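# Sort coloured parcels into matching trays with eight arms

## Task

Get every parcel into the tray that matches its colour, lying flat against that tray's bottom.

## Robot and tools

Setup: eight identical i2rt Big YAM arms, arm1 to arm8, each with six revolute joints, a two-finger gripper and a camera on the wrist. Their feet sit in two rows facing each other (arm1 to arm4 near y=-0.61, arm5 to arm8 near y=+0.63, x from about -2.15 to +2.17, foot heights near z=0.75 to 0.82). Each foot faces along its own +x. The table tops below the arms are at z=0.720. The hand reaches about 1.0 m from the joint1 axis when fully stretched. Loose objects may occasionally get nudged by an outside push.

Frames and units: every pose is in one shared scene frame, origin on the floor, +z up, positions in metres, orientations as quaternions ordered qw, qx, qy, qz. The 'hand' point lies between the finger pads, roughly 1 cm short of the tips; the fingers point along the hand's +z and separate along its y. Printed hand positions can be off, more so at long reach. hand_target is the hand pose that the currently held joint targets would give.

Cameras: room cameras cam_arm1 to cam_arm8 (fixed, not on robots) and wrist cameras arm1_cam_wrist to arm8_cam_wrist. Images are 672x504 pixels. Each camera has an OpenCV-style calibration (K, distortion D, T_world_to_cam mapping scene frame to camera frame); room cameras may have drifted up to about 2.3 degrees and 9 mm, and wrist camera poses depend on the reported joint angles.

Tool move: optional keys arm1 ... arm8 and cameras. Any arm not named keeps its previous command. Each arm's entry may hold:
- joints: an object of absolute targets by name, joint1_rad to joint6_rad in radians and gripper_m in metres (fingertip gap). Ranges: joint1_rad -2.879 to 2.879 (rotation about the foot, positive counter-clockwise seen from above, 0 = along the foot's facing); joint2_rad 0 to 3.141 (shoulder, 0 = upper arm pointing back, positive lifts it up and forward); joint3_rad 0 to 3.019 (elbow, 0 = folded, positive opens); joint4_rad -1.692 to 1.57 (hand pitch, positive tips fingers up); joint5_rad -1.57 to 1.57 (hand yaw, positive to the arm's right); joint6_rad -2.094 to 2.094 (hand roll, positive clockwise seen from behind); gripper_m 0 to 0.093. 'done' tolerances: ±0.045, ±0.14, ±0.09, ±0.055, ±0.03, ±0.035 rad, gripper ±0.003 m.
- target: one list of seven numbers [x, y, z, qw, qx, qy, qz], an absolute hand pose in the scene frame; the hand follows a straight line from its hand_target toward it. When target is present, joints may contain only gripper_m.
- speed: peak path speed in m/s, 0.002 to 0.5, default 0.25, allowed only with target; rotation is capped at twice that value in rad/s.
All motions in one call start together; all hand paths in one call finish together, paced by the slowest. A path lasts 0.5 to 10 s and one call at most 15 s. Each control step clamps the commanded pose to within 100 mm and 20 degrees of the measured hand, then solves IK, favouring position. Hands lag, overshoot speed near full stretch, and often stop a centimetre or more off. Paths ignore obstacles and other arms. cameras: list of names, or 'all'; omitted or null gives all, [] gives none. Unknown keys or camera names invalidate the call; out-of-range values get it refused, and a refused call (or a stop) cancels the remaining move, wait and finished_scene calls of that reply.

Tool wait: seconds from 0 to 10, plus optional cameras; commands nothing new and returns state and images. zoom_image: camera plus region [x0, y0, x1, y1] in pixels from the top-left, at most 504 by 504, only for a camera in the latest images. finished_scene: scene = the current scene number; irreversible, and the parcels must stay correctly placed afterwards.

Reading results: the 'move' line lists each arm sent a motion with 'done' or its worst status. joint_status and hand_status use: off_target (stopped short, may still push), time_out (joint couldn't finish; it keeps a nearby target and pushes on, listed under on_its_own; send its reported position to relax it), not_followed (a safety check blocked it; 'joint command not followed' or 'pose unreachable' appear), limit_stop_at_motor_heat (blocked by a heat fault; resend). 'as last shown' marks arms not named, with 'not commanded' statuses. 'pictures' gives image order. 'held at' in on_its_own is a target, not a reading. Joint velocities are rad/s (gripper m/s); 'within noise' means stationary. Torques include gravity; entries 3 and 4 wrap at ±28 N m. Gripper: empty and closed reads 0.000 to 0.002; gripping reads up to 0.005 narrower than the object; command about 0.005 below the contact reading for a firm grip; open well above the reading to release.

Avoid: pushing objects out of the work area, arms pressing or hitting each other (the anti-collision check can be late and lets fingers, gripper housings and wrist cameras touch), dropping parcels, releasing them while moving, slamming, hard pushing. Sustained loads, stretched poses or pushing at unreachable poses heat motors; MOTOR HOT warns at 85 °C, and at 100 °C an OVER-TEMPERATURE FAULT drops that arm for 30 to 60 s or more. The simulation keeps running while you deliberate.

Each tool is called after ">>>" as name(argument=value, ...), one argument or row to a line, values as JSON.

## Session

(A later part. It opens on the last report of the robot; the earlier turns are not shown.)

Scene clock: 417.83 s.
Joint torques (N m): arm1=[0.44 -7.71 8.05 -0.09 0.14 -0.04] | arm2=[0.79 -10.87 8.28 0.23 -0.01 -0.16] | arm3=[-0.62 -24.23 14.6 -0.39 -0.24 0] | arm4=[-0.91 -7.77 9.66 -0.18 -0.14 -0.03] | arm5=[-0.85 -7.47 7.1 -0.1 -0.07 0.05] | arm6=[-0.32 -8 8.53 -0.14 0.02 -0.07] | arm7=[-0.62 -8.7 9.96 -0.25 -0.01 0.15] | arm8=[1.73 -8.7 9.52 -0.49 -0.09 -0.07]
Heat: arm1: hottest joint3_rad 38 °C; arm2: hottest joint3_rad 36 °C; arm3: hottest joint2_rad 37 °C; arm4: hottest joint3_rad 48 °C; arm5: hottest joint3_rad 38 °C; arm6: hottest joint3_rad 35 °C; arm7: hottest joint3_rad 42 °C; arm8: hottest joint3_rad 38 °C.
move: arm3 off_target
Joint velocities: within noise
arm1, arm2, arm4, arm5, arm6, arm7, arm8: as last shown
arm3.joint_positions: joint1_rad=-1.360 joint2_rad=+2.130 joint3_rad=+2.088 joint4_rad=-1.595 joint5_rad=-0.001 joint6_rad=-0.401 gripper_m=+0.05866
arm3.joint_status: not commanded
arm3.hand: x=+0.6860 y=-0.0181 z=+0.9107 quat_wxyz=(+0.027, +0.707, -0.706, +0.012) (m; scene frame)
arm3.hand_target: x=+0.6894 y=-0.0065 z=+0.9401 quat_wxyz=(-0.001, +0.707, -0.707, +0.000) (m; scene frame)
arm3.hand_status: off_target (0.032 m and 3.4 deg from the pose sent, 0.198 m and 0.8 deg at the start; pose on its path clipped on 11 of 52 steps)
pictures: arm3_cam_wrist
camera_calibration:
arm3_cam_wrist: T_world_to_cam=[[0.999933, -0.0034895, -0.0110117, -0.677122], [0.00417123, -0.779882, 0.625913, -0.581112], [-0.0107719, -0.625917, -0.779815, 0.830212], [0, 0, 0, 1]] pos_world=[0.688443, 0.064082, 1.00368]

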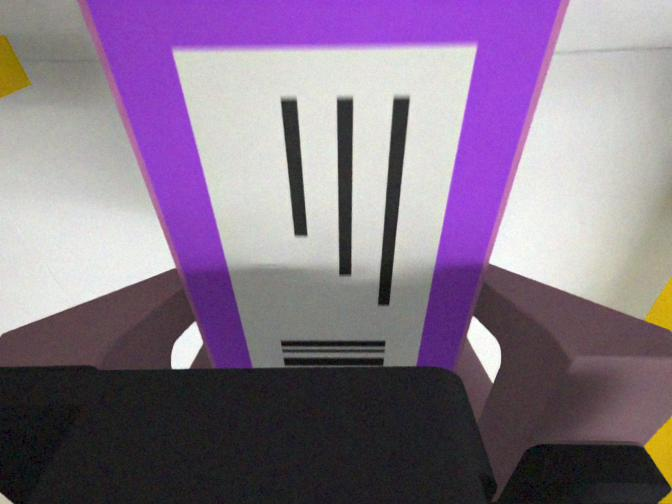

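>>> move(
  arm3={"target":[0.586,-0.263,1.05,0,-0.707,0.707,0],"speed":0.4},
  cameras=[],
)

>>> move(
  arm3={"joints":{"joint1_rad":0.265,"joint6_rad":-0.346}},
  cameras=[],
)

>>> move(
  arm3={"target":[-0.205,-0.38,0.84,0,1,0,0],"speed":0.4},
  cameras=[],
)

>>> move(
  arm3={"target":[-0.205,-0.38,0.765,0,1,0,0],"speed":0.15},
  cameras=[],
)

>>> move(
  arm3={"target":[-0.205,-0.38,0.736,0,1,0,0],"speed":0.06},
  cameras=["arm3_cam_wrist"],
)

Scene clock: 428.60 s.
Joint torques (N m): arm1=[0.15 -8.47 7.98 -0.14 0.16 -0.04] | arm2=[0.79 -10.81 8.28 0.23 -0.01 -0.16] | arm3=[-1.49 -11.58 9.5 -0.29 -0.24 -0.14] | arm4=[-0.91 -7.77 9.66 -0.18 -0.14 -0.03] | arm5=[-0.62 -7.77 7.08 -0.16 -0.09 0.01] | arm6=[-0.26 -8.06 8.54 -0.14 0.02 -0.07] | arm7=[-0.44 -8.7 9.95 -0.2 -0.01 0.15] | arm8=[1.55 -8.94 9.54 -0.54 -0.1 -0.07]
Heat: arm1: hottest joint3_rad 37 °C; arm2: hottest joint3_rad 36 °C; arm3: hottest joint2_rad 37 °C; arm4: hottest joint3_rad 47 °C; arm5: hottest joint3_rad 38 °C; arm6: hottest joint3_rad 35 °C; arm7: hottest joint3_rad 42 °C; arm8: hottest joint3_rad 38 °C.
move: arm3 done
Joint velocities: within noise
arm1, arm2, arm4, arm5, arm6, arm7, arm8: as last shown
arm3.joint_positions: joint1_rad=-1.360 joint2_rad=+1.344 joint3_rad=+1.410 joint4_rad=-1.636 joint5_rad=-0.001 joint6_rad=-0.401 gripper_m=+0.05866
arm3.joint_status: not commanded
arm3.hand: x=+0.5835 y=-0.2597 z=+1.0487 quat_wxyz=(-0.004, +0.708, -0.707, -0.001) (m; scene frame)
arm3.hand_target: x=+0.5860 y=-0.2630 z=+1.0500 quat_wxyz=(+0.000, +0.707, -0.707, +0.000) (m; scene frame)
arm3.hand_status: done (0.004 m and 0.5 deg from the pose sent, 0.299 m and 3.4 deg at the start; pose on its path clipped on 7 of 50 steps)
pictures: none
No camera images: "cameras" was empty.

Scene clock: 430.60 s.
Joint torques (N m): arm1=[0.03 -8 8.03 -0.09 0.14 -0.08] | arm2=[0.73 -10.81 8.28 0.23 -0.01 -0.17] | arm3=[-0.67 -11.58 9.46 -0.27 -0.11 0.12] | arm4=[-0.85 -7.82 9.66 -0.18 -0.14 -0.03] | arm5=[-0.26 -7.36 7.19 -0.08 -0.11 0.01] | arm6=[-0.26 -8.06 8.53 -0.16 0.03 -0.07] | arm7=[-0.5 -8.64 9.92 -0.16 -0.01 0.15] | arm8=[1.85 -8.88 9.52 -0.51 -0.11 -0.06]
Heat: arm1: hottest joint3_rad 37 °C; arm2: hottest joint3_rad 36 °C; arm3: hottest joint2_rad 37 °C; arm4: hottest joint3_rad 47 °C; arm5: hottest joint3_rad 38 °C; arm6: hottest joint3_rad 35 °C; arm7: hottest joint3_rad 42 °C; arm8: hottest joint3_rad 38 °C.
move: arm3 done
Joint velocities: within noise
arm1.joint_positions: joint1_rad=-1.533 joint2_rad=+1.330 joint3_rad=+1.383 joint4_rad=-1.599 joint5_rad=+0.005 joint6_rad=-0.007 gripper_m=+0.08990
arm1.joint_status: not commanded
arm1.hand: x=-2.2985 y=-0.9592 z=+1.0581 quat_wxyz=(-0.010, -0.828, -0.561, +0.013) (m; scene frame)
arm1.hand_target: x=-2.3018 y=-0.9540 z=+1.0501 quat_wxyz=(+0.000, -0.829, -0.559, +0.000) (m; scene frame)
arm1.hand_status: not commanded
arm2.joint_positions: joint1_rad=-2.125 joint2_rad=+1.325 joint3_rad=+1.293 joint4_rad=-1.520 joint5_rad=+0.002 joint6_rad=+0.373 gripper_m=+0.08992
arm2.joint_status: not commanded
arm2.hand: x=-0.4955 y=-0.4908 z=+1.0537 quat_wxyz=(-0.009, -0.008, -1.000, -0.003) (m; scene frame)
arm2.hand_target: x=-0.4981 y=-0.4890 z=+1.0500 quat_wxyz=(+0.000, +0.000, -1.000, +0.000) (m; scene frame)
arm2.hand_status: not commanded
arm3.joint_positions: joint1_rad=+0.264 joint2_rad=+1.344 joint3_rad=+1.410 joint4_rad=-1.636 joint5_rad=-0.004 joint6_rad=-0.362 gripper_m=+0.05862
arm3.joint_status: all done
arm3.hand: x=+0.0722 y=-0.4833 z=+1.0445 quat_wxyz=(-0.001, +1.000, +0.008, +0.002) (m; scene frame)
arm3.hand_target: x=+0.0741 y=-0.4841 z=+1.0458 quat_wxyz=(+0.000, +1.000, +0.000, +0.006) (m; scene frame)
arm3.hand_status: not commanded
arm4.joint_positions: joint1_rad=-1.890 joint2_rad=+1.330 joint3_rad=+1.416 joint4_rad=-1.632 joint5_rad=-0.013 joint6_rad=+0.023 gripper_m=+0.08991
arm4.joint_status: not commanded
arm4.hand: x=+1.9200 y=-0.9173 z=+1.0553 quat_wxyz=(-0.011, -0.462, -0.887, +0.007) (m; scene frame)
arm4.hand_target: x=+1.9160 y=-0.9159 z=+1.0501 quat_wxyz=(+0.000, -0.462, -0.887, +0.000) (m; scene frame)
arm4.hand_status: not commanded
arm5.joint_positions: joint1_rad=+1.585 joint2_rad=+1.330 joint3_rad=+1.312 joint4_rad=-1.536 joint5_rad=+0.000 joint6_rad=-0.255 gripper_m=+0.08988
arm5.joint_status: not commanded
arm5.hand: x=+2.0696 y=+0.2708 z=+1.0495 quat_wxyz=(+0.003, +0.704, +0.710, -0.004) (m; scene frame)
arm5.hand_target: x=+2.0700 y=+0.2720 z=+1.0501 quat_wxyz=(+0.000, +0.707, +0.707, +0.000) (m; scene frame)
arm5.hand_status: not commanded
arm6.joint_positions: joint1_rad=-1.196 joint2_rad=+1.349 joint3_rad=+1.242 joint4_rad=-1.468 joint5_rad=+0.000 joint6_rad=-0.240 gripper_m=+0.08989
arm6.joint_status: not commanded
arm6.hand: x=+0.7579 y=+0.2561 z=+1.0451 quat_wxyz=(+0.001, -0.708, -0.706, -0.002) (m; scene frame)
arm6.hand_target: x=+0.7600 y=+0.2580 z=+1.0500 quat_wxyz=(+0.000, -0.707, -0.707, +0.000) (m; scene frame)
arm6.hand_status: not commanded
arm7: as last shown
arm8.joint_positions: joint1_rad=+0.344 joint2_rad=+1.331 joint3_rad=+1.402 joint4_rad=-1.623 joint5_rad=+0.000 joint6_rad=-0.261 gripper_m=+0.08993
arm8.joint_status: not commanded
arm8.hand: x=-1.7610 y=+0.2854 z=+1.0539 quat_wxyz=(-0.005, -0.708, -0.706, +0.009) (m; scene frame)
arm8.hand_target: x=-1.7610 y=+0.2880 z=+1.0501 quat_wxyz=(+0.000, -0.707, -0.707, +0.000) (m; scene frame)
arm8.hand_status: not commanded
pictures: none
No camera images: "cameras" was empty.

Scene clock: 432.60 s.
Joint torques (N m): arm1=[0.26 -7.88 7.92 -0.13 0.15 -0.08] | arm2=[0.73 -10.87 8.28 0.23 -0.01 -0.16] | arm3=[-1.03 -24.12 14.04 -0.34 -0.3 0.09] | arm4=[-0.91 -7.82 9.66 -0.2 -0.14 -0.03] | arm5=[-1.2 -7.77 7.28 -0.05 -0.08 0.07] | arm6=[-0.21 -8.06 8.53 -0.13 0.02 -0.07] | arm7=[-0.67 -8.64 9.98 -0.23 -0.01 0.15] | arm8=[1.49 -8.64 9.55 -0.5 -0.09 -0.06]
Heat: arm1: hottest joint3_rad 37 °C; arm2: hottest joint3_rad 36 °C; arm3: hottest joint2_rad 37 °C; arm4: hottest joint3_rad 47 °C; arm5: hottest joint3_rad 38 °C; arm6: hottest joint3_rad 35 °C; arm7: hottest joint3_rad 42 °C; arm8: hottest joint3_rad 38 °C.
move: arm3 off_target
Joint velocities: within noise
arm1, arm2, arm4, arm5, arm6, arm7, arm8: as last shown
arm3.joint_positions: joint1_rad=+0.264 joint2_rad=+2.205 joint3_rad=+1.993 joint4_rad=-1.401 joint5_rad=-0.004 joint6_rad=-0.362 gripper_m=+0.05862
arm3.joint_status: not commanded
arm3.hand: x=-0.1896 y=-0.3871 z=+0.8187 quat_wxyz=(+0.006, +1.000, +0.008, +0.022) (m; scene frame)
arm3.hand_target: x=-0.2038 y=-0.3804 z=+0.8403 quat_wxyz=(+0.000, +1.000, +0.000, -0.001) (m; scene frame)
arm3.hand_status: off_target (0.027 m and 2.7 deg from the pose sent, 0.360 m and 0.9 deg at the start)
pictures: none
No camera images: "cameras" was empty.

Scene clock: 433.80 s.
Joint torques (N m): arm1=[0.5 -7.77 8.05 -0.1 0.16 -0.05] | arm2=[0.73 -10.87 8.28 0.23 -0.01 -0.17] | arm3=[-1.03 -24.94 9.25 0.54 -0.3 0.1] | arm4=[-0.91 -7.82 9.65 -0.2 -0.14 -0.03] | arm5=[-0.79 -7.41 7.06 -0.16 -0.1 0.04] | arm6=[-0.26 -8 8.53 -0.14 0.02 -0.08] | arm7=[-0.56 -8.64 9.96 -0.23 -0.01 0.16] | arm8=[1.49 -8.82 9.55 -0.54 -0.08 -0.06]
Heat: arm1: hottest joint3_rad 37 °C; arm2: hottest joint3_rad 36 °C; arm3: hottest joint2_rad 37 °C; arm4: hottest joint3_rad 47 °C; arm5: hottest joint3_rad 38 °C; arm6: hottest joint3_rad 35 °C; arm7: hottest joint3_rad 42 °C; arm8: hottest joint3_rad 38 °C.
move: arm3 done
Joint velocities: within noise
arm1, arm2, arm4, arm5, arm6, arm8: as last shown
arm3.joint_positions: joint1_rad=+0.264 joint2_rad=+2.270 joint3_rad=+1.947 joint4_rad=-1.272 joint5_rad=-0.004 joint6_rad=-0.362 gripper_m=+0.05862
arm3.joint_status: not commanded
arm3.hand: x=-0.1986 y=-0.3834 z=+0.7589 quat_wxyz=(+0.003, +1.000, +0.008, +0.013) (m; scene frame)
arm3.hand_target: x=-0.2048 y=-0.3800 z=+0.7651 quat_wxyz=(+0.000, +1.000, +0.000, +0.000) (m; scene frame)
arm3.hand_status: done (0.009 m and 1.8 deg from the pose sent, 0.056 m and 2.7 deg at the start)
arm7.joint_positions: joint1_rad=-1.050 joint2_rad=+1.333 joint3_rad=+1.303 joint4_rad=-1.503 joint5_rad=-0.002 joint6_rad=-0.126 gripper_m=+0.09010
arm7.joint_status: not commanded
arm7.hand: x=-0.4700 y=+0.2273 z=+1.0557 quat_wxyz=(-0.011, -0.704, -0.710, +0.014) (m; scene frame)
arm7.hand_target: x=-0.4713 y=+0.2305 z=+1.0533 quat_wxyz=(-0.005, -0.707, -0.707, +0.007) (m; scene frame)
arm7.hand_status: not commanded
pictures: none
No camera images: "cameras" was empty.

Scene clock: 434.87 s.
Joint torques (N m): arm1=[0.32 -8.12 7.97 -0.08 0.17 -0.06] | arm2=[0.73 -10.87 8.28 0.23 -0.01 -0.16] | arm3=[-0.91 -23.65 8.8 0.72 -0.29 0.1] | arm4=[-0.85 -7.77 9.66 -0.18 -0.14 -0.03] | arm5=[-1.26 -8.35 7.15 -0.08 -0.06 0.02] | arm6=[-0.32 -8.06 8.53 -0.16 0.02 -0.07] | arm7=[-0.62 -8.7 9.94 -0.2 0 0.16] | arm8=[1.49 -8.94 9.55 -0.53 -0.1 -0.07]
Heat: arm1: hottest joint3_rad 37 °C; arm2: hottest joint3_rad 36 °C; arm3: hottest joint2_rad 37 °C; arm4: hottest joint3_rad 47 °C; arm5: hottest joint3_rad 38 °C; arm6: hottest joint3_rad 36 °C; arm7: hottest joint3_rad 42 °C; arm8: hottest joint3_rad 38 °C.
move: arm3 done
Joint velocities: within noise
arm1, arm2, arm4, arm5, arm6, arm7, arm8: as last shown
arm3.joint_positions: joint1_rad=+0.264 joint2_rad=+2.282 joint3_rad=+1.927 joint4_rad=-1.218 joint5_rad=-0.004 joint6_rad=-0.362 gripper_m=+0.05862
arm3.joint_status: not commanded
arm3.hand: x=-0.2023 y=-0.3819 z=+0.7435 quat_wxyz=(-0.001, +1.000, +0.008, +0.004) (m; scene frame)
arm3.hand_target: x=-0.2048 y=-0.3800 z=+0.7361 quat_wxyz=(+0.000, +1.000, +0.000, +0.000) (m; scene frame)
arm3.hand_status: done (0.008 m and 1.0 deg from the pose sent, 0.024 m and 1.8 deg at the start)
pictures: arm3_cam_wrist
camera_calibration:
arm3_cam_wrist: T_world_to_cam=[[-0.0105691, 0.999885, 0.0108414, 0.37056], [0.808932, 0.0021763, 0.587899, -0.26682], [0.587808, 0.0149835, -0.808862, 0.850031], [0, 0, 0, 1]] pos_world=[-0.279899, -0.382673, 0.840404]

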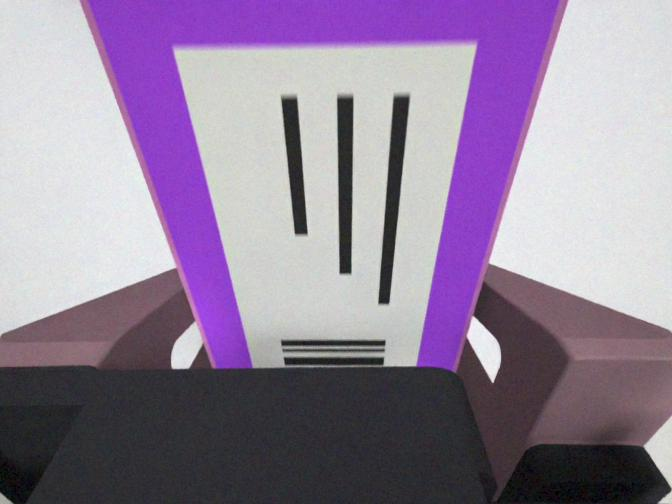

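>>> move(
  arm3={"joints":{"gripper_m":0.09}},
  cameras=[],
)

>>> move(
  arm3={"target":[-0.198,-0.384,0.92,0,1,0,0],"speed":0.25},
  cameras=[],
)

>>> move(
  arm3={"target":[0.0742,-0.484,1.05,0,1,0,0],"speed":0.4},
  cameras=[],
)

>>> move(
  arm2={"target":[-0.206,-0.38,0.88,0,0,1,0],"speed":0.4},
  cameras=["arm2_cam_wrist"],
)

Scene clock: 444.60 s.
Joint torques (N m): arm1=[0.62 -7.82 8.01 -0.2 0.15 -0.05] | arm2=[0.73 -10.87 8.28 0.23 -0.01 -0.16] | arm3=[-0.97 -23.77 8.75 0.62 -0.29 0.1] | arm4=[-0.85 -7.77 9.66 -0.2 -0.14 -0.03] | arm5=[-0.85 -7.36 7.1 -0.08 -0.09 0] | arm6=[-0.26 -8 8.54 -0.14 0.02 -0.08] | arm7=[-0.73 -8.76 9.95 -0.18 -0.01 0.16] | arm8=[1.79 -8.94 9.47 -0.58 -0.1 -0.06]
Heat: arm1: hottest joint3_rad 37 °C; arm2: hottest joint3_rad 36 °C; arm3: hottest joint2_rad 37 °C; arm4: hottest joint3_rad 46 °C; arm5: hottest joint3_rad 39 °C; arm6: hottest joint3_rad 36 °C; arm7: hottest joint3_rad 42 °C; arm8: hottest joint3_rad 38 °C.
move: arm3 done
Joint velocities: within noise
arm1, arm2, arm4, arm5, arm6, arm7, arm8: as last shown
arm3.joint_positions: joint1_rad=+0.264 joint2_rad=+2.283 joint3_rad=+1.927 joint4_rad=-1.216 joint5_rad=-0.004 joint6_rad=-0.361 gripper_m=+0.08988
arm3.joint_status: all done
arm3.hand: x=-0.2028 y=-0.3818 z=+0.7433 quat_wxyz=(-0.001, +1.000, +0.008, +0.002) (m; scene frame)
arm3.hand_target: x=-0.2049 y=-0.3800 z=+0.7361 quat_wxyz=(+0.000, +1.000, +0.000, +0.000) (m; scene frame)
arm3.hand_status: not commanded
pictures: none
No camera images: "cameras" was empty.

Scene clock: 446.33 s.
Joint torques (N m): arm1=[0.38 -7.94 7.98 -0.06 0.14 -0.06] | arm2=[0.73 -10.81 8.28 0.23 -0.01 -0.16] | arm3=[-0.97 -24.06 14.08 -0.25 -0.28 0.1] | arm4=[-0.85 -7.82 9.65 -0.2 -0.14 -0.03] | arm5=[-0.5 -7.88 7.27 0.01 -0.08 0.03] | arm6=[-0.32 -8 8.53 -0.16 0.02 -0.07] | arm7=[-0.62 -8.82 9.92 -0.23 0 0.16] | arm8=[1.61 -8.88 9.51 -0.49 -0.09 -0.05]
Heat: arm1: hottest joint3_rad 37 °C; arm2: hottest joint3_rad 36 °C; arm3: hottest joint2_rad 37 °C; arm4: hottest joint3_rad 46 °C; arm5: hottest joint3_rad 39 °C; arm6: hottest joint3_rad 36 °C; arm7: hottest joint3_rad 42 °C; arm8: hottest joint3_rad 38 °C.
move: arm3 off_target
Joint velocities: within noise
arm1, arm2, arm4, arm5, arm6, arm7, arm8: as last shown
arm3.joint_positions: joint1_rad=+0.264 joint2_rad=+2.159 joint3_rad=+2.123 joint4_rad=-1.576 joint5_rad=-0.004 joint6_rad=-0.361 gripper_m=+0.08997
arm3.joint_status: not commanded
arm3.hand: x=-0.1862 y=-0.3890 z=+0.8981 quat_wxyz=(+0.006, +1.000, +0.007, +0.022) (m; scene frame)
arm3.hand_target: x=-0.1969 y=-0.3844 z=+0.9200 quat_wxyz=(+0.000, +1.000, +0.000, -0.001) (m; scene frame)
arm3.hand_status: off_target (0.025 m and 2.7 deg from the pose sent, 0.177 m and 0.9 deg at the start; pose on its path clipped on 11 of 52 steps)
pictures: none
No camera images: "cameras" was empty.

Scene clock: 448.03 s.
Joint torques (N m): arm1=[0.32 -7.88 7.95 -0.12 0.14 -0.09] | arm2=[0.73 -10.81 8.28 0.23 -0.01 -0.16] | arm3=[-0.85 -11.52 9.33 -0.27 -0.27 0.1] | arm4=[-0.85 -7.82 9.66 -0.2 -0.14 -0.03] | arm5=[-0.32 -7.36 6.98 -0.03 -0.11 0.02] | arm6=[-0.32 -8.06 8.51 -0.14 0.02 -0.07] | arm7=[-0.62 -8.76 9.94 -0.18 -0.01 0.15] | arm8=[1.73 -8.82 9.5 -0.46 -0.1 -0.06]
Heat: arm1: hottest joint3_rad 37 °C; arm2: hottest joint3_rad 36 °C; arm3: hottest joint2_rad 37 °C; arm4: hottest joint3_rad 46 °C; arm5: hottest joint3_rad 39 °C; arm6: hottest joint3_rad 36 °C; arm7: hottest joint3_rad 42 °C; arm8: hottest joint3_rad 38 °C.
move: arm3 done
Joint velocities: within noise
arm1, arm2, arm4, arm5, arm6, arm7, arm8: as last shown
arm3.joint_positions: joint1_rad=+0.264 joint2_rad=+1.336 joint3_rad=+1.417 joint4_rad=-1.636 joint5_rad=-0.004 joint6_rad=-0.361 gripper_m=+0.08997
arm3.joint_status: not commanded
arm3.hand: x=+0.0722 y=-0.4834 z=+1.0501 quat_wxyz=(-0.004, +1.000, +0.008, -0.005) (m; scene frame)
arm3.hand_target: x=+0.0742 y=-0.4840 z=+1.0500 quat_wxyz=(+0.000, +1.000, +0.000, +0.000) (m; scene frame)
arm3.hand_status: done (0.002 m and 1.1 deg from the pose sent, 0.316 m and 2.7 deg at the start; pose on its path clipped on 8 of 51 steps)
pictures: none
No camera images: "cameras" was empty.

Scene clock: 450.10 s.
Joint torques (N m): arm1=[0.5 -8 8.09 -0.1 0.16 -0.05] | arm2=[0.5 -24.94 11.74 0.08 0 -0.19] | arm3=[-0.73 -11.46 9.33 -0.28 -0.27 0.11] | arm4=[-0.85 -7.82 9.66 -0.2 -0.14 -0.03] | arm5=[-0.38 -7.53 7.1 -0.1 -0.09 0.07] | arm6=[-0.32 -8.06 8.55 -0.14 0.02 -0.08] | arm7=[-0.56 -8.7 9.96 -0.21 -0.01 0.16] | arm8=[1.9 -8.88 9.57 -0.51 -0.09 -0.05]
Heat: arm1: hottest joint3_rad 37 °C; arm2: hottest joint3_rad 37 °C; arm3: hottest joint2_rad 37 °C; arm4: hottest joint3_rad 46 °C; arm5: hottest joint3_rad 39 °C; arm6: hottest joint3_rad 36 °C; arm7: hottest joint3_rad 42 °C; arm8: hottest joint3_rad 38 °C.
move: arm2 off_target
Joint velocities: within noise
arm1, arm3, arm4, arm5, arm6, arm7, arm8: as last shown
arm2.joint_positions: joint1_rad=-2.125 joint2_rad=+2.236 joint3_rad=+2.067 joint4_rad=-1.420 joint5_rad=+0.002 joint6_rad=+0.373 gripper_m=+0.08992
arm2.joint_status: not commanded
arm2.hand: x=-0.2154 y=-0.3865 z=+0.8740 quat_wxyz=(+0.008, -0.008, -1.000, +0.004) (m; scene frame)
arm2.hand_target: x=-0.2065 y=-0.3801 z=+0.8800 quat_wxyz=(-0.001, +0.000, -1.000, +0.000) (m; scene frame)
arm2.hand_status: off_target (0.013 m and 1.4 deg from the pose sent, 0.355 m and 1.5 deg at the start)
pictures: arm2_cam_wrist
camera_calibration:
arm2_cam_wrist: T_world_to_cam=[[-0.0219104, -0.999561, 0.0199194, -0.409615], [-0.801936, 0.0294692, 0.596683, -0.678491], [-0.597008, -0.00290058, -0.80223, 0.692005], [0, 0, 0, 1]] pos_world=[-0.139948, -0.387433, 0.968151]

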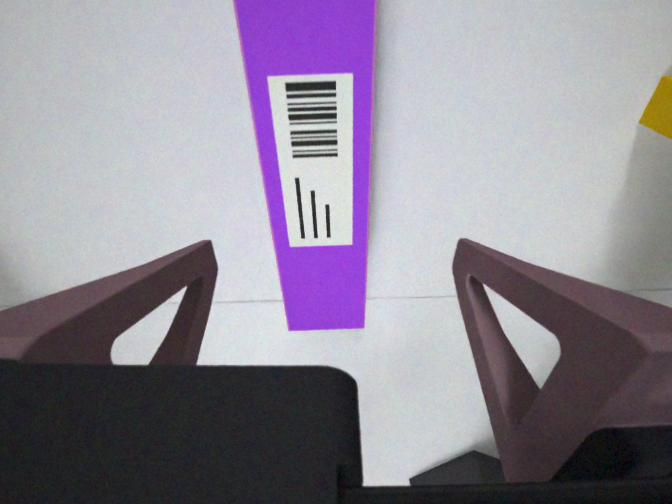

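>>> move(
  arm2={"target":[-0.208,-0.376,0.765,0,0,1,0],"speed":0.22},
  cameras=[],
)

>>> move(
  arm2={"target":[-0.21,-0.376,0.74,0,0,1,0],"speed":0.12},
  cameras=["arm2_cam_wrist"],
)

>>> move(
  arm2={"joints":{"gripper_m":0.045}},
  cameras=[],
)

>>> move(
  arm2={"target":[-0.21,-0.38,0.93,0,0,1,0],"speed":0.25},
  cameras=["arm2_cam_wrist"],
)

Scene clock: 465.87 s.
Joint torques (N m): arm1=[0.38 -7.82 8.03 -0.05 0.15 -0.09] | arm2=[0.97 -26.64 8.8 0.87 -0.01 -0.12] | arm3=[-0.91 -11.46 9.37 -0.27 -0.27 0.1] | arm4=[-0.85 -7.77 9.66 -0.18 -0.14 -0.03] | arm5=[-0.73 -7.82 7.17 -0.16 -0.07 0.03] | arm6=[-0.26 -8 8.54 -0.16 0.02 -0.07] | arm7=[-0.62 -8.76 9.98 -0.23 0 0.16] | arm8=[1.85 -9.11 9.54 -0.59 -0.09 -0.06]
Heat: arm1: hottest joint3_rad 36 °C; arm2: hottest joint3_rad 38 °C; arm3: hottest joint2_rad 36 °C; arm4: hottest joint3_rad 45 °C; arm5: hottest joint3_rad 39 °C; arm6: hottest joint3_rad 36 °C; arm7: hottest joint3_rad 42 °C; arm8: hottest joint3_rad 38 °C.
move: arm2 done
Joint velocities: within noise
arm1.joint_positions: joint1_rad=-1.533 joint2_rad=+1.330 joint3_rad=+1.383 joint4_rad=-1.599 joint5_rad=+0.005 joint6_rad=-0.007 gripper_m=+0.08990
arm1.joint_status: not commanded
arm1.hand: x=-2.2985 y=-0.9592 z=+1.0581 quat_wxyz=(-0.010, -0.828, -0.561, +0.013) (m; scene frame)
arm1.hand_target: x=-2.3018 y=-0.9540 z=+1.0501 quat_wxyz=(+0.000, -0.829, -0.559, +0.000) (m; scene frame)
arm1.hand_status: not commanded
arm2.joint_positions: joint1_rad=-2.122 joint2_rad=+2.345 joint3_rad=+1.961 joint4_rad=-1.209 joint5_rad=+0.002 joint6_rad=+0.373 gripper_m=+0.08992
arm2.joint_status: not commanded
arm2.hand: x=-0.2135 y=-0.3837 z=+0.7622 quat_wxyz=(+0.010, -0.007, -1.000, +0.004) (m; scene frame)
arm2.hand_target: x=-0.2082 y=-0.3759 z=+0.7651 quat_wxyz=(+0.000, +0.000, -1.000, +0.000) (m; scene frame)
arm2.hand_status: done (0.010 m and 1.5 deg from the pose sent, 0.110 m and 1.4 deg at the start)
arm3, arm7: as last shown
arm4.joint_positions: joint1_rad=-1.890 joint2_rad=+1.330 joint3_rad=+1.416 joint4_rad=-1.632 joint5_rad=-0.013 joint6_rad=+0.023 gripper_m=+0.08991
arm4.joint_status: not commanded
arm4.hand: x=+1.9200 y=-0.9173 z=+1.0553 quat_wxyz=(-0.011, -0.462, -0.887, +0.007) (m; scene frame)
arm4.hand_target: x=+1.9160 y=-0.9159 z=+1.0501 quat_wxyz=(+0.000, -0.462, -0.887, +0.000) (m; scene frame)
arm4.hand_status: not commanded
arm5.joint_positions: joint1_rad=+1.585 joint2_rad=+1.330 joint3_rad=+1.312 joint4_rad=-1.536 joint5_rad=+0.000 joint6_rad=-0.255 gripper_m=+0.08988
arm5.joint_status: not commanded
arm5.hand: x=+2.0696 y=+0.2708 z=+1.0495 quat_wxyz=(+0.003, +0.704, +0.710, -0.004) (m; scene frame)
arm5.hand_target: x=+2.0700 y=+0.2720 z=+1.0501 quat_wxyz=(+0.000, +0.707, +0.707, +0.000) (m; scene frame)
arm5.hand_status: not commanded
arm6.joint_positions: joint1_rad=-1.196 joint2_rad=+1.349 joint3_rad=+1.242 joint4_rad=-1.468 joint5_rad=+0.000 joint6_rad=-0.240 gripper_m=+0.08989
arm6.joint_status: not commanded
arm6.hand: x=+0.7579 y=+0.2561 z=+1.0451 quat_wxyz=(+0.001, -0.708, -0.706, -0.002) (m; scene frame)
arm6.hand_target: x=+0.7600 y=+0.2580 z=+1.0500 quat_wxyz=(+0.000, -0.707, -0.707, +0.000) (m; scene frame)
arm6.hand_status: not commanded
arm8.joint_positions: joint1_rad=+0.344 joint2_rad=+1.331 joint3_rad=+1.402 joint4_rad=-1.623 joint5_rad=+0.000 joint6_rad=-0.261 gripper_m=+0.08993
arm8.joint_status: not commanded
arm8.hand: x=-1.7610 y=+0.2854 z=+1.0539 quat_wxyz=(-0.005, -0.708, -0.706, +0.009) (m; scene frame)
arm8.hand_target: x=-1.7610 y=+0.2880 z=+1.0501 quat_wxyz=(+0.000, -0.707, -0.707, +0.000) (m; scene frame)
arm8.hand_status: not commanded
pictures: none
No camera images: "cameras" was empty.

Scene clock: 466.83 s.
Joint torques (N m): arm1=[0.26 -7.88 7.98 -0.25 0.17 -0.06] | arm2=[0.91 -24.82 7.56 1.09 -0.01 -0.12] | arm3=[-0.85 -11.46 9.35 -0.25 -0.28 0.11] | arm4=[-0.85 -7.82 9.66 -0.18 -0.14 -0.03] | arm5=[-0.56 -7.71 7.01 0.02 -0.1 0.03] | arm6=[-0.32 -8 8.53 -0.16 0.02 -0.07] | arm7=[-0.73 -8.82 9.94 -0.24 0 0.14] | arm8=[1.73 -8.64 9.52 -0.49 -0.09 -0.07]
Heat: arm1: hottest joint3_rad 36 °C; arm2: hottest joint3_rad 38 °C; arm3: hottest joint2_rad 36 °C; arm4: hottest joint3_rad 45 °C; arm5: hottest joint3_rad 39 °C; arm6: hottest joint3_rad 36 °C; arm7: hottest joint3_rad 42 °C; arm8: hottest joint3_rad 38 °C.
move: arm2 off_target
Joint velocities: within noise
arm1, arm3, arm4, arm5, arm6, arm7, arm8: as last shown
arm2.joint_positions: joint1_rad=-2.122 joint2_rad=+2.348 joint3_rad=+1.952 joint4_rad=-1.160 joint5_rad=+0.002 joint6_rad=+0.373 gripper_m=+0.08992
arm2.joint_status: not commanded
arm2.hand: x=-0.2061 y=-0.3806 z=+0.7570 quat_wxyz=(-0.007, -0.007, -1.000, -0.002) (m; scene frame)
arm2.hand_target: x=-0.2104 y=-0.3761 z=+0.7402 quat_wxyz=(+0.000, +0.000, -1.000, +0.000) (m; scene frame)
arm2.hand_status: off_target (0.018 m and 1.2 deg from the pose sent, 0.024 m and 1.5 deg at the start)
pictures: arm2_cam_wrist
camera_calibration:
arm2_cam_wrist: T_world_to_cam=[[-0.0193209, -0.999783, 0.00781023, -0.391609], [-0.819974, 0.0203148, 0.57204, -0.58991], [-0.572074, 0.00464814, -0.820189, 0.62534], [0, 0, 0, 1]] pos_world=[-0.133536, -0.382447, 0.853407]

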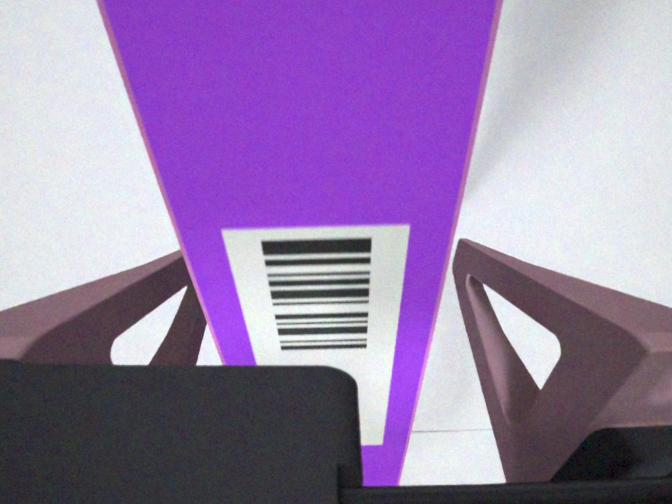

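Scene clock: 467.43 s.
Joint torques (N m): arm1=[0.26 -8.12 8.05 -0.12 0.14 -0.07] | arm2=[0.91 -24.82 7.56 0.94 0 -0.11] | arm3=[-0.79 -11.46 9.36 -0.23 -0.28 0.11] | arm4=[-0.91 -7.77 9.66 -0.2 -0.14 -0.03] | arm5=[-0.79 -7.65 7.09 -0.12 -0.1 0.03] | arm6=[-0.26 -8 8.51 -0.16 0.02 -0.07] | arm7=[-0.56 -8.76 9.98 -0.21 0 0.17] | arm8=[1.79 -9 9.57 -0.51 -0.1 -0.05]
Heat: arm1: hottest joint3_rad 36 °C; arm2: hottest joint3_rad 38 °C; arm3: hottest joint2_rad 36 °C; arm4: hottest joint3_rad 45 °C; arm5: hottest joint3_rad 39 °C; arm6: hottest joint3_rad 36 °C; arm7: hottest joint3_rad 42 °C; arm8: hottest joint3_rad 38 °C.
move: arm2 off_target
Joint velocities: within noise
arm1, arm3, arm4, arm5, arm6, arm8: as last shown
arm2.joint_positions: joint1_rad=-2.122 joint2_rad=+2.348 joint3_rad=+1.952 joint4_rad=-1.160 joint5_rad=+0.002 joint6_rad=+0.373 gripper_m=+0.05854
arm2.joint_status: gripper_m off_target (ended at +0.05858, target +0.04500)
arm2.hand: x=-0.2060 y=-0.3806 z=+0.7570 quat_wxyz=(-0.007, -0.007, -1.000, -0.002) (m; scene frame)
arm2.hand_target: x=-0.2104 y=-0.3763 z=+0.7402 quat_wxyz=(+0.000, +0.000, -1.000, +0.000) (m; scene frame)
arm2.hand_status: not commanded
arm7.joint_positions: joint1_rad=-1.050 joint2_rad=+1.333 joint3_rad=+1.303 joint4_rad=-1.503 joint5_rad=-0.002 joint6_rad=-0.126 gripper_m=+0.09010
arm7.joint_status: not commanded
arm7.hand: x=-0.4700 y=+0.2273 z=+1.0557 quat_wxyz=(-0.011, -0.704, -0.710, +0.014) (m; scene frame)
arm7.hand_target: x=-0.4713 y=+0.2305 z=+1.0533 quat_wxyz=(-0.005, -0.707, -0.707, +0.007) (m; scene frame)
arm7.hand_status: not commanded
pictures: none
No camera images: "cameras" was empty.

Scene clock: 469.07 s.
Joint torques (N m): arm1=[0.62 -7.65 7.99 -0.05 0.15 -0.06] | arm2=[0.5 -24.41 11.99 0.13 0.01 -0.16] | arm3=[-0.79 -11.52 9.36 -0.25 -0.27 0.1] | arm4=[-0.85 -7.82 9.66 -0.2 -0.14 -0.03] | arm5=[-1.2 -7.53 7.2 -0.13 -0.11 0.02] | arm6=[-0.21 -8.06 8.53 -0.12 0.02 -0.07] | arm7=[-0.56 -8.76 9.98 -0.24 -0.01 0.16] | arm8=[1.79 -9.05 9.47 -0.53 -0.1 -0.08]
Heat: arm1: hottest joint3_rad 36 °C; arm2: hottest joint3_rad 38 °C; arm3: hottest joint3_rad 36 °C; arm4: hottest joint3_rad 45 °C; arm5: hottest joint3_rad 39 °C; arm6: hottest joint3_rad 36 °C; arm7: hottest joint3_rad 42 °C; arm8: hottest joint3_rad 38 °C.
move: arm2 off_target
Joint velocities: within noise
arm1, arm3, arm4, arm5, arm6, arm7, arm8: as last shown
arm2.joint_positions: joint1_rad=-2.122 joint2_rad=+2.204 joint3_rad=+2.147 joint4_rad=-1.530 joint5_rad=+0.002 joint6_rad=+0.373 gripper_m=+0.05854
arm2.joint_status: not commanded
arm2.hand: x=-0.2190 y=-0.3856 z=+0.9255 quat_wxyz=(+0.007, -0.007, -1.000, +0.003) (m; scene frame)
arm2.hand_target: x=-0.2105 y=-0.3802 z=+0.9299 quat_wxyz=(+0.000, +0.000, -1.000, +0.000) (m; scene frame)
arm2.hand_status: off_target (0.011 m and 1.2 deg from the pose sent, 0.173 m and 1.2 deg at the start)
pictures: arm2_cam_wrist
camera_calibration:
arm2_cam_wrist: T_world_to_cam=[[-0.0189041, -0.999639, 0.0190744, -0.408463], [-0.803301, 0.0265442, 0.594982, -0.711891], [-0.595273, -0.00407492, -0.803513, 0.732313], [0, 0, 0, 1]] pos_world=[-0.143658, -0.386435, 1.01978]

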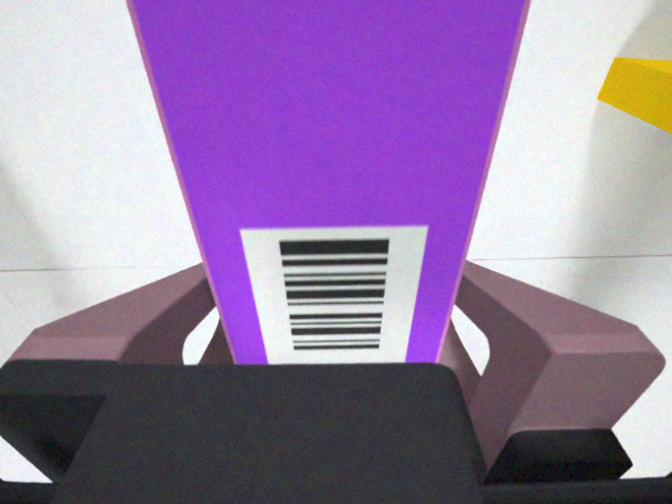

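>>> move(
  arm2={"target":[-0.498,-0.489,1.05,0,0,1,0],"speed":0.4},
  cameras=[],
)

>>> move(
  arm2={"joints":{"joint1_rad":-1.428,"joint6_rad":-0.517}},
  cameras=[],
)

>>> move(
  arm2={"target":[-0.5,-0.012,0.83,0,-0.707,0.707,0],"speed":0.4},
  cameras=[],
)

>>> move(
  arm2={"target":[-0.5,-0.012,0.765,0,-0.707,0.707,0],"speed":0.15},
  cameras=[],
)

>>> move(
  arm2={"target":[-0.5,-0.012,0.738,0,-0.707,0.707,0],"speed":0.06},
  cameras=[],
)

Scene clock: 480.23 s.
Joint torques (N m): arm1=[0.44 -7.71 8.01 -0.17 0.13 -0.06] | arm2=[0.5 -10.99 8.39 0.21 0 -0.16] | arm3=[-0.67 -11.46 9.33 -0.23 -0.27 0.11] | arm4=[-0.91 -7.82 9.66 -0.2 -0.14 -0.03] | arm5=[-0.56 -7.41 7.21 -0.08 -0.1 0.03] | arm6=[-0.26 -8.12 8.54 -0.16 0.02 -0.08] | arm7=[-0.62 -8.64 9.94 -0.27 -0.01 0.15] | arm8=[1.55 -9.05 9.44 -0.49 -0.1 -0.07]
Heat: arm1: hottest joint3_rad 36 °C; arm2: hottest joint3_rad 39 °C; arm3: hottest joint2_rad 35 °C; arm4: hottest joint3_rad 45 °C; arm5: hottest joint3_rad 39 °C; arm6: hottest joint3_rad 36 °C; arm7: hottest joint3_rad 42 °C; arm8: hottest joint3_rad 38 °C.
move: arm2 done
Joint velocities: within noise
arm1, arm3, arm4, arm5, arm6, arm7, arm8: as last shown
arm2.joint_positions: joint1_rad=-2.122 joint2_rad=+1.327 joint3_rad=+1.292 joint4_rad=-1.519 joint5_rad=+0.002 joint6_rad=+0.373 gripper_m=+0.05854
arm2.joint_status: not commanded
arm2.hand: x=-0.4960 y=-0.4897 z=+1.0525 quat_wxyz=(-0.008, -0.007, -1.000, -0.003) (m; scene frame)
arm2.hand_target: x=-0.4980 y=-0.4891 z=+1.0500 quat_wxyz=(+0.000, +0.000, -1.000, +0.000) (m; scene frame)
arm2.hand_status: done (0.003 m and 1.2 deg from the pose sent, 0.323 m and 1.2 deg at the start)
pictures: none
No camera images: "cameras" was empty.

Scene clock: 482.13 s.
Joint torques (N m): arm1=[0.32 -7.94 8.01 -0.12 0.14 -0.09] | arm2=[0.62 -11.05 8.39 0.2 -0.06 -0.22] | arm3=[-0.91 -11.46 9.32 -0.24 -0.28 0.11] | arm4=[-0.91 -7.82 9.66 -0.2 -0.14 -0.03] | arm5=[-0.62 -7.65 7.12 -0.12 -0.05 0.04] | arm6=[-0.26 -8.06 8.55 -0.16 0.01 -0.07] | arm7=[-0.67 -8.64 9.98 -0.21 0 0.15] | arm8=[1.67 -9 9.52 -0.57 -0.09 -0.07]
Heat: arm1: hottest joint3_rad 36 °C; arm2: hottest joint3_rad 39 °C; arm3: hottest joint2_rad 35 °C; arm4: hottest joint3_rad 45 °C; arm5: hottest joint3_rad 39 °C; arm6: hottest joint3_rad 36 °C; arm7: hottest joint3_rad 42 °C; arm8: hottest joint3_rad 38 °C.
move: arm2 done
Joint velocities: within noise
arm1, arm3, arm4, arm5, arm6, arm7, arm8: as last shown
arm2.joint_positions: joint1_rad=-1.433 joint2_rad=+1.327 joint3_rad=+1.292 joint4_rad=-1.519 joint5_rad=+0.001 joint6_rad=-0.503 gripper_m=+0.05852
arm2.joint_status: all done
arm2.hand: x=-0.6626 y=-0.2925 z=+1.0527 quat_wxyz=(-0.008, +0.700, -0.714, -0.002) (m; scene frame)
arm2.hand_target: x=-0.6652 y=-0.2929 z=+1.0502 quat_wxyz=(+0.000, +0.707, -0.707, +0.000) (m; scene frame)
arm2.hand_status: not commanded
pictures: none
No camera images: "cameras" was empty.

Scene clock: 484.33 s.
Joint torques (N m): arm1=[0.32 -7.47 8.01 -0.05 0.15 -0.08] | arm2=[0.09 -25.99 11.7 0.21 -0.07 -0.2] | arm3=[-0.73 -11.34 9.33 -0.29 -0.27 0.1] | arm4=[-0.85 -7.82 9.65 -0.2 -0.14 -0.03] | arm5=[-0.79 -7.53 7.13 -0.05 -0.11 0.08] | arm6=[-0.32 -8.06 8.54 -0.16 0.02 -0.06] | arm7=[-0.73 -8.7 9.96 -0.27 -0.01 0.15] | arm8=[1.61 -9 9.52 -0.51 -0.1 -0.05]
Heat: arm1: hottest joint3_rad 36 °C; arm2: hottest joint3_rad 40 °C; arm3: hottest joint2_rad 35 °C; arm4: hottest joint3_rad 45 °C; arm5: hottest joint3_rad 39 °C; arm6: hottest joint3_rad 36 °C; arm7: hottest joint3_rad 42 °C; arm8: hottest joint3_rad 38 °C.
move: arm2 off_target
Joint velocities: within noise
arm1, arm4, arm5, arm6, arm7, arm8: as last shown
arm2.joint_positions: joint1_rad=-1.433 joint2_rad=+2.319 joint3_rad=+2.074 joint4_rad=-1.350 joint5_rad=+0.001 joint6_rad=-0.510 gripper_m=+0.05852
arm2.joint_status: not commanded
arm2.hand: x=-0.5071 y=-0.0223 z=+0.8212 quat_wxyz=(+0.011, +0.703, -0.711, +0.003) (m; scene frame)
arm2.hand_target: x=-0.5003 y=-0.0126 z=+0.8301 quat_wxyz=(+0.000, +0.707, -0.707, +0.000) (m; scene frame)
arm2.hand_status: off_target (0.015 m and 1.5 deg from the pose sent, 0.393 m and 1.5 deg at the start)
arm3.joint_positions: joint1_rad=+0.264 joint2_rad=+1.336 joint3_rad=+1.417 joint4_rad=-1.636 joint5_rad=-0.004 joint6_rad=-0.361 gripper_m=+0.08997
arm3.joint_status: not commanded
arm3.hand: x=+0.0722 y=-0.4834 z=+1.0501 quat_wxyz=(-0.004, +1.000, +0.008, -0.005) (m; scene frame)
arm3.hand_target: x=+0.0742 y=-0.4840 z=+1.0500 quat_wxyz=(+0.000, +1.000, +0.000, +0.000) (m; scene frame)
arm3.hand_status: not commanded
pictures: none
No camera images: "cameras" was empty.

Scene clock: 485.50 s.
Joint torques (N m): arm1=[0.44 -7.94 8.06 -0.18 0.14 -0.09] | arm2=[0.09 -26.87 8.43 0.9 -0.07 -0.2] | arm3=[-0.79 -11.46 9.36 -0.24 -0.27 0.11] | arm4=[-0.91 -7.82 9.66 -0.18 -0.14 -0.03] | arm5=[-0.79 -7.59 7.08 -0.1 -0.09 0.06] | arm6=[-0.26 -7.94 8.53 -0.14 0.02 -0.08] | arm7=[-0.62 -8.76 9.95 -0.2 -0.01 0.16] | arm8=[1.79 -8.82 9.51 -0.5 -0.09 -0.06]
Heat: arm1: hottest joint3_rad 36 °C; arm2: hottest joint3_rad 40 °C; arm3: hottest joint2_rad 35 °C; arm4: hottest joint3_rad 45 °C; arm5: hottest joint3_rad 39 °C; arm6: hottest joint3_rad 36 °C; arm7: hottest joint3_rad 42 °C; arm8: hottest joint3_rad 38 °C.
move: arm2 done
Joint velocities: within noise
arm1, arm3, arm4, arm5, arm6, arm7, arm8: as last shown
arm2.joint_positions: joint1_rad=-1.433 joint2_rad=+2.384 joint3_rad=+2.051 joint4_rad=-1.248 joint5_rad=+0.001 joint6_rad=-0.511 gripper_m=+0.05852
arm2.joint_status: not commanded
arm2.hand: x=-0.5029 y=-0.0150 z=+0.7684 quat_wxyz=(+0.005, +0.703, -0.711, +0.002) (m; scene frame)
arm2.hand_target: x=-0.5000 y=-0.0121 z=+0.7650 quat_wxyz=(+0.000, +0.707, -0.707, +0.000) (m; scene frame)
arm2.hand_status: done (0.005 m and 0.9 deg from the pose sent, 0.058 m and 1.5 deg at the start)
pictures: none
No camera images: "cameras" was empty.

Scene clock: 486.60 s.
Joint torques (N m): arm1=[0.62 -8.23 7.99 -0.16 0.15 -0.06] | arm2=[0.09 -25.17 7.73 0.98 -0.12 -0.19] | arm3=[-0.79 -11.46 9.35 -0.24 -0.28 0.1] | arm4=[-0.85 -7.77 9.66 -0.18 -0.14 -0.03] | arm5=[-0.79 -7.71 7.06 -0.21 -0.11 0.04] | arm6=[-0.32 -8.06 8.53 -0.16 0.02 -0.07] | arm7=[-0.62 -8.59 9.95 -0.23 -0.02 0.15] | arm8=[1.85 -9.17 9.57 -0.43 -0.07 -0.06]
Heat: arm1: hottest joint3_rad 36 °C; arm2: hottest joint3_rad 40 °C; arm3: hottest joint3_rad 35 °C; arm4: hottest joint3_rad 45 °C; arm5: hottest joint3_rad 39 °C; arm6: hottest joint3_rad 36 °C; arm7: hottest joint3_rad 42 °C; arm8: hottest joint3_rad 38 °C.
move: arm2 off_target
Joint velocities: within noise
arm1.joint_positions: joint1_rad=-1.533 joint2_rad=+1.330 joint3_rad=+1.383 joint4_rad=-1.599 joint5_rad=+0.005 joint6_rad=-0.007 gripper_m=+0.08990
arm1.joint_status: not commanded
arm1.hand: x=-2.2985 y=-0.9592 z=+1.0581 quat_wxyz=(-0.010, -0.828, -0.561, +0.013) (m; scene frame)
arm1.hand_target: x=-2.3018 y=-0.9540 z=+1.0501 quat_wxyz=(+0.000, -0.829, -0.559, +0.000) (m; scene frame)
arm1.hand_status: not commanded
arm2.joint_positions: joint1_rad=-1.433 joint2_rad=+2.395 joint3_rad=+2.041 joint4_rad=-1.201 joint5_rad=+0.002 joint6_rad=-0.511 gripper_m=+0.05853
arm2.joint_status: not commanded
arm2.hand: x=-0.4997 y=-0.0098 z=+0.7576 quat_wxyz=(-0.008, +0.703, -0.711, -0.001) (m; scene frame)
arm2.hand_target: x=-0.5003 y=-0.0125 z=+0.7382 quat_wxyz=(+0.000, +0.707, -0.707, +0.000) (m; scene frame)
arm2.hand_status: off_target (0.020 m and 1.2 deg from the pose sent, 0.031 m and 0.9 deg at the start)
arm3, arm7: as last shown
arm4.joint_positions: joint1_rad=-1.890 joint2_rad=+1.330 joint3_rad=+1.416 joint4_rad=-1.632 joint5_rad=-0.013 joint6_rad=+0.023 gripper_m=+0.08991
arm4.joint_status: not commanded
arm4.hand: x=+1.9200 y=-0.9173 z=+1.0553 quat_wxyz=(-0.011, -0.462, -0.887, +0.007) (m; scene frame)
arm4.hand_target: x=+1.9160 y=-0.9159 z=+1.0501 quat_wxyz=(+0.000, -0.462, -0.887, +0.000) (m; scene frame)
arm4.hand_status: not commanded
arm5.joint_positions: joint1_rad=+1.585 joint2_rad=+1.330 joint3_rad=+1.312 joint4_rad=-1.536 joint5_rad=+0.000 joint6_rad=-0.255 gripper_m=+0.08988
arm5.joint_status: not commanded
arm5.hand: x=+2.0696 y=+0.2708 z=+1.0495 quat_wxyz=(+0.003, +0.704, +0.710, -0.004) (m; scene frame)
arm5.hand_target: x=+2.0700 y=+0.2720 z=+1.0501 quat_wxyz=(+0.000, +0.707, +0.707, +0.000) (m; scene frame)
arm5.hand_status: not commanded
arm6.joint_positions: joint1_rad=-1.196 joint2_rad=+1.349 joint3_rad=+1.242 joint4_rad=-1.468 joint5_rad=+0.000 joint6_rad=-0.240 gripper_m=+0.08989
arm6.joint_status: not commanded
arm6.hand: x=+0.7579 y=+0.2561 z=+1.0451 quat_wxyz=(+0.001, -0.708, -0.706, -0.002) (m; scene frame)
arm6.hand_target: x=+0.7600 y=+0.2580 z=+1.0500 quat_wxyz=(+0.000, -0.707, -0.707, +0.000) (m; scene frame)
arm6.hand_status: not commanded
arm8.joint_positions: joint1_rad=+0.344 joint2_rad=+1.331 joint3_rad=+1.402 joint4_rad=-1.623 joint5_rad=+0.000 joint6_rad=-0.261 gripper_m=+0.08993
arm8.joint_status: not commanded
arm8.hand: x=-1.7610 y=+0.2854 z=+1.0539 quat_wxyz=(-0.005, -0.708, -0.706, +0.009) (m; scene frame)
arm8.hand_target: x=-1.7610 y=+0.2880 z=+1.0501 quat_wxyz=(+0.000, -0.707, -0.707, +0.000) (m; scene frame)
arm8.hand_status: not commanded
pictures: none
No camera images: "cameras" was empty.

>>> move(
  arm2={"joints":{"gripper_m":0.09}},
  cameras=[],
)

>>> move(
  arm2={"target":[-0.503,-0.015,0.92,0,-0.707,0.707,0],"speed":0.25},
  cameras=[],
)

>>> move(
  arm2={"target":[-0.666,-0.293,1.05,0,-0.707,0.707,0],"speed":0.4},
  cameras=[],
)

>>> move(
  arm7={"target":[-0.5,0.012,0.885,0,0.707,0.707,0],"speed":0.35},
  cameras=["arm7_cam_wrist"],
)

Scene clock: 494.33 s.
Joint torques (N m): arm1=[0.32 -7.77 8.05 -0.14 0.15 -0.07] | arm2=[0.15 -25.52 7.72 0.96 -0.12 -0.19] | arm3=[-0.73 -11.52 9.37 -0.27 -0.27 0.11] | arm4=[-0.91 -7.77 9.66 -0.2 -0.14 -0.03] | arm5=[-0.79 -7.65 6.98 -0.12 -0.06 0.06] | arm6=[-0.32 -8.06 8.53 -0.13 0.02 -0.07] | arm7=[-0.85 -8.64 9.98 -0.23 -0.01 0.15] | arm8=[1.73 -8.7 9.51 -0.5 -0.08 -0.07]
Heat: arm1: hottest joint3_rad 36 °C; arm2: hottest joint3_rad 40 °C; arm3: hottest joint3_rad 35 °C; arm4: hottest joint3_rad 45 °C; arm5: hottest joint3_rad 39 °C; arm6: hottest joint3_rad 36 °C; arm7: hottest joint3_rad 42 °C; arm8: hottest joint3_rad 38 °C.
move: arm2 done
Joint velocities: within noise
arm1, arm3, arm4, arm5, arm6, arm7, arm8: as last shown
arm2.joint_positions: joint1_rad=-1.433 joint2_rad=+2.398 joint3_rad=+2.041 joint4_rad=-1.201 joint5_rad=+0.002 joint6_rad=-0.511 gripper_m=+0.08983
arm2.joint_status: all done
arm2.hand: x=-0.5000 y=-0.0102 z=+0.7552 quat_wxyz=(-0.007, +0.703, -0.711, -0.001) (m; scene frame)
arm2.hand_target: x=-0.5002 y=-0.0125 z=+0.7382 quat_wxyz=(+0.000, +0.707, -0.707, +0.000) (m; scene frame)
arm2.hand_status: not commanded
pictures: none
No camera images: "cameras" was empty.

Scene clock: 495.93 s.
Joint torques (N m): arm1=[0.5 -7.94 7.94 -0.13 0.18 -0.08] | arm2=[0.21 -24.76 11.79 0.12 -0.11 -0.18] | arm3=[-0.85 -11.4 9.39 -0.25 -0.28 0.11] | arm4=[-0.85 -7.77 9.66 -0.18 -0.14 -0.03] | arm5=[-1.03 -8.06 7.06 -0.03 -0.07 0.02] | arm6=[-0.32 -7.94 8.53 -0.14 0.02 -0.07] | arm7=[-0.73 -8.76 9.98 -0.24 0 0.15] | arm8=[1.85 -9.29 9.51 -0.5 -0.09 -0.07]
Heat: arm1: hottest joint3_rad 36 °C; arm2: hottest joint3_rad 40 °C; arm3: hottest joint3_rad 35 °C; arm4: hottest joint3_rad 45 °C; arm5: hottest joint3_rad 39 °C; arm6: hottest joint3_rad 36 °C; arm7: hottest joint3_rad 42 °C; arm8: hottest joint3_rad 38 °C.
move: arm2 done
Joint velocities: within noise
arm1, arm3, arm4, arm5, arm6, arm8: as last shown
arm2.joint_positions: joint1_rad=-1.433 joint2_rad=+2.255 joint3_rad=+2.219 joint4_rad=-1.545 joint5_rad=+0.002 joint6_rad=-0.511 gripper_m=+0.08992
arm2.joint_status: not commanded
arm2.hand: x=-0.5073 y=-0.0232 z=+0.9189 quat_wxyz=(+0.005, +0.703, -0.711, +0.002) (m; scene frame)
arm2.hand_target: x=-0.5032 y=-0.0154 z=+0.9198 quat_wxyz=(+0.000, +0.707, -0.707, +0.000) (m; scene frame)
arm2.hand_status: done (0.009 m and 0.9 deg from the pose sent, 0.165 m and 1.0 deg at the start)
arm7.joint_positions: joint1_rad=-1.050 joint2_rad=+1.333 joint3_rad=+1.303 joint4_rad=-1.503 joint5_rad=-0.002 joint6_rad=-0.126 gripper_m=+0.09010
arm7.joint_status: not commanded
arm7.hand: x=-0.4700 y=+0.2273 z=+1.0557 quat_wxyz=(-0.011, -0.704, -0.710, +0.014) (m; scene frame)
arm7.hand_target: x=-0.4713 y=+0.2305 z=+1.0533 quat_wxyz=(-0.005, -0.707, -0.707, +0.007) (m; scene frame)
arm7.hand_status: not commanded
pictures: none
No camera images: "cameras" was empty.

Scene clock: 497.70 s.
Joint torques (N m): arm1=[0.44 -7.71 8.01 -0.1 0.17 -0.04] | arm2=[0.79 -10.81 8.28 0.23 -0.11 -0.11] | arm3=[-0.85 -11.52 9.35 -0.23 -0.27 0.09] | arm4=[-0.91 -7.77 9.65 -0.18 -0.14 -0.03] | arm5=[-0.67 -7.59 7.09 -0.13 -0.05 0.01] | arm6=[-0.26 -8.06 8.53 -0.16 0.03 -0.07] | arm7=[-0.56 -8.76 10.03 -0.23 0 0.16] | arm8=[1.49 -8.88 9.54 -0.53 -0.09 -0.08]
Heat: arm1: hottest joint3_rad 36 °C; arm2: hottest joint3_rad 40 °C; arm3: hottest joint3_rad 35 °C; arm4: hottest joint3_rad 45 °C; arm5: hottest joint3_rad 39 °C; arm6: hottest joint3_rad 36 °C; arm7: hottest joint3_rad 42 °C; arm8: hottest joint3_rad 38 °C.
move: arm2 done
Joint velocities: within noise
arm1, arm3, arm4, arm5, arm6, arm7, arm8: as last shown
arm2.joint_positions: joint1_rad=-1.433 joint2_rad=+1.325 joint3_rad=+1.292 joint4_rad=-1.520 joint5_rad=+0.002 joint6_rad=-0.511 gripper_m=+0.08992
arm2.joint_status: not commanded
arm2.hand: x=-0.6626 y=-0.2929 z=+1.0538 quat_wxyz=(-0.010, +0.703, -0.711, -0.002) (m; scene frame)
arm2.hand_target: x=-0.6659 y=-0.2930 z=+1.0501 quat_wxyz=(+0.000, +0.707, -0.707, +0.000) (m; scene frame)
arm2.hand_status: done (0.005 m and 1.3 deg from the pose sent, 0.339 m and 0.9 deg at the start)
pictures: none
No camera images: "cameras" was empty.

Scene clock: 499.50 s.
Joint torques (N m): arm1=[0.56 -7.94 7.97 -0.1 0.16 -0.08] | arm2=[0.79 -10.81 8.27 0.23 -0.11 -0.11] | arm3=[-0.85 -11.4 9.35 -0.25 -0.27 0.1] | arm4=[-0.85 -7.82 9.66 -0.18 -0.14 -0.03] | arm5=[-0.5 -7.41 7.08 -0.01 -0.11 0.05] | arm6=[-0.26 -8.06 8.55 -0.14 0.02 -0.07] | arm7=[-0.91 -15.38 14.5 -0.29 -0.03 0.12] | arm8=[1.61 -9.17 9.46 -0.44 -0.09 -0.06]
Heat: arm1: hottest joint3_rad 36 °C; arm2: hottest joint3_rad 40 °C; arm3: hottest joint3_rad 35 °C; arm4: hottest joint3_rad 45 °C; arm5: hottest joint3_rad 39 °C; arm6: hottest joint3_rad 36 °C; arm7: hottest joint3_rad 42 °C; arm8: hottest joint3_rad 38 °C.
move: arm7 off_target
Joint velocities: within noise
arm1, arm2, arm3, arm4, arm5, arm6, arm8: as last shown
arm7.joint_positions: joint1_rad=-1.050 joint2_rad=+1.984 joint3_rad=+1.639 joint4_rad=-1.257 joint5_rad=-0.002 joint6_rad=-0.126 gripper_m=+0.09010
arm7.joint_status: not commanded
arm7.hand: x=-0.4936 y=+0.0309 z=+0.8726 quat_wxyz=(+0.010, -0.705, -0.709, -0.014) (m; scene frame)
arm7.hand_target: x=-0.4999 y=+0.0130 z=+0.8853 quat_wxyz=(+0.000, -0.707, -0.707, +0.000) (m; scene frame)
arm7.hand_status: off_target (0.024 m and 2.0 deg from the pose sent, 0.276 m and 2.1 deg at the start)
pictures: arm7_cam_wrist
camera_calibration:
arm7_cam_wrist: T_world_to_cam=[[-0.99971, -0.0228667, 0.00760932, -0.502565], [-0.0137839, 0.80154, 0.597782, -0.546882], [-0.0197685, 0.597503, -0.801623, 0.792558], [0, 0, 0, 1]] pos_world=[-0.49429, -0.0467001, 0.966072]

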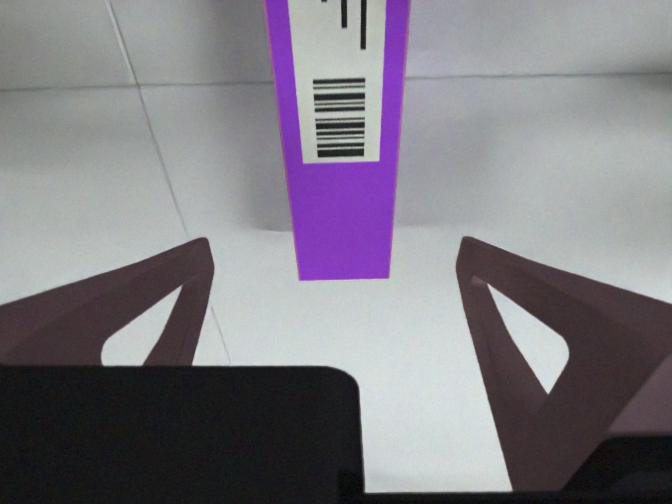

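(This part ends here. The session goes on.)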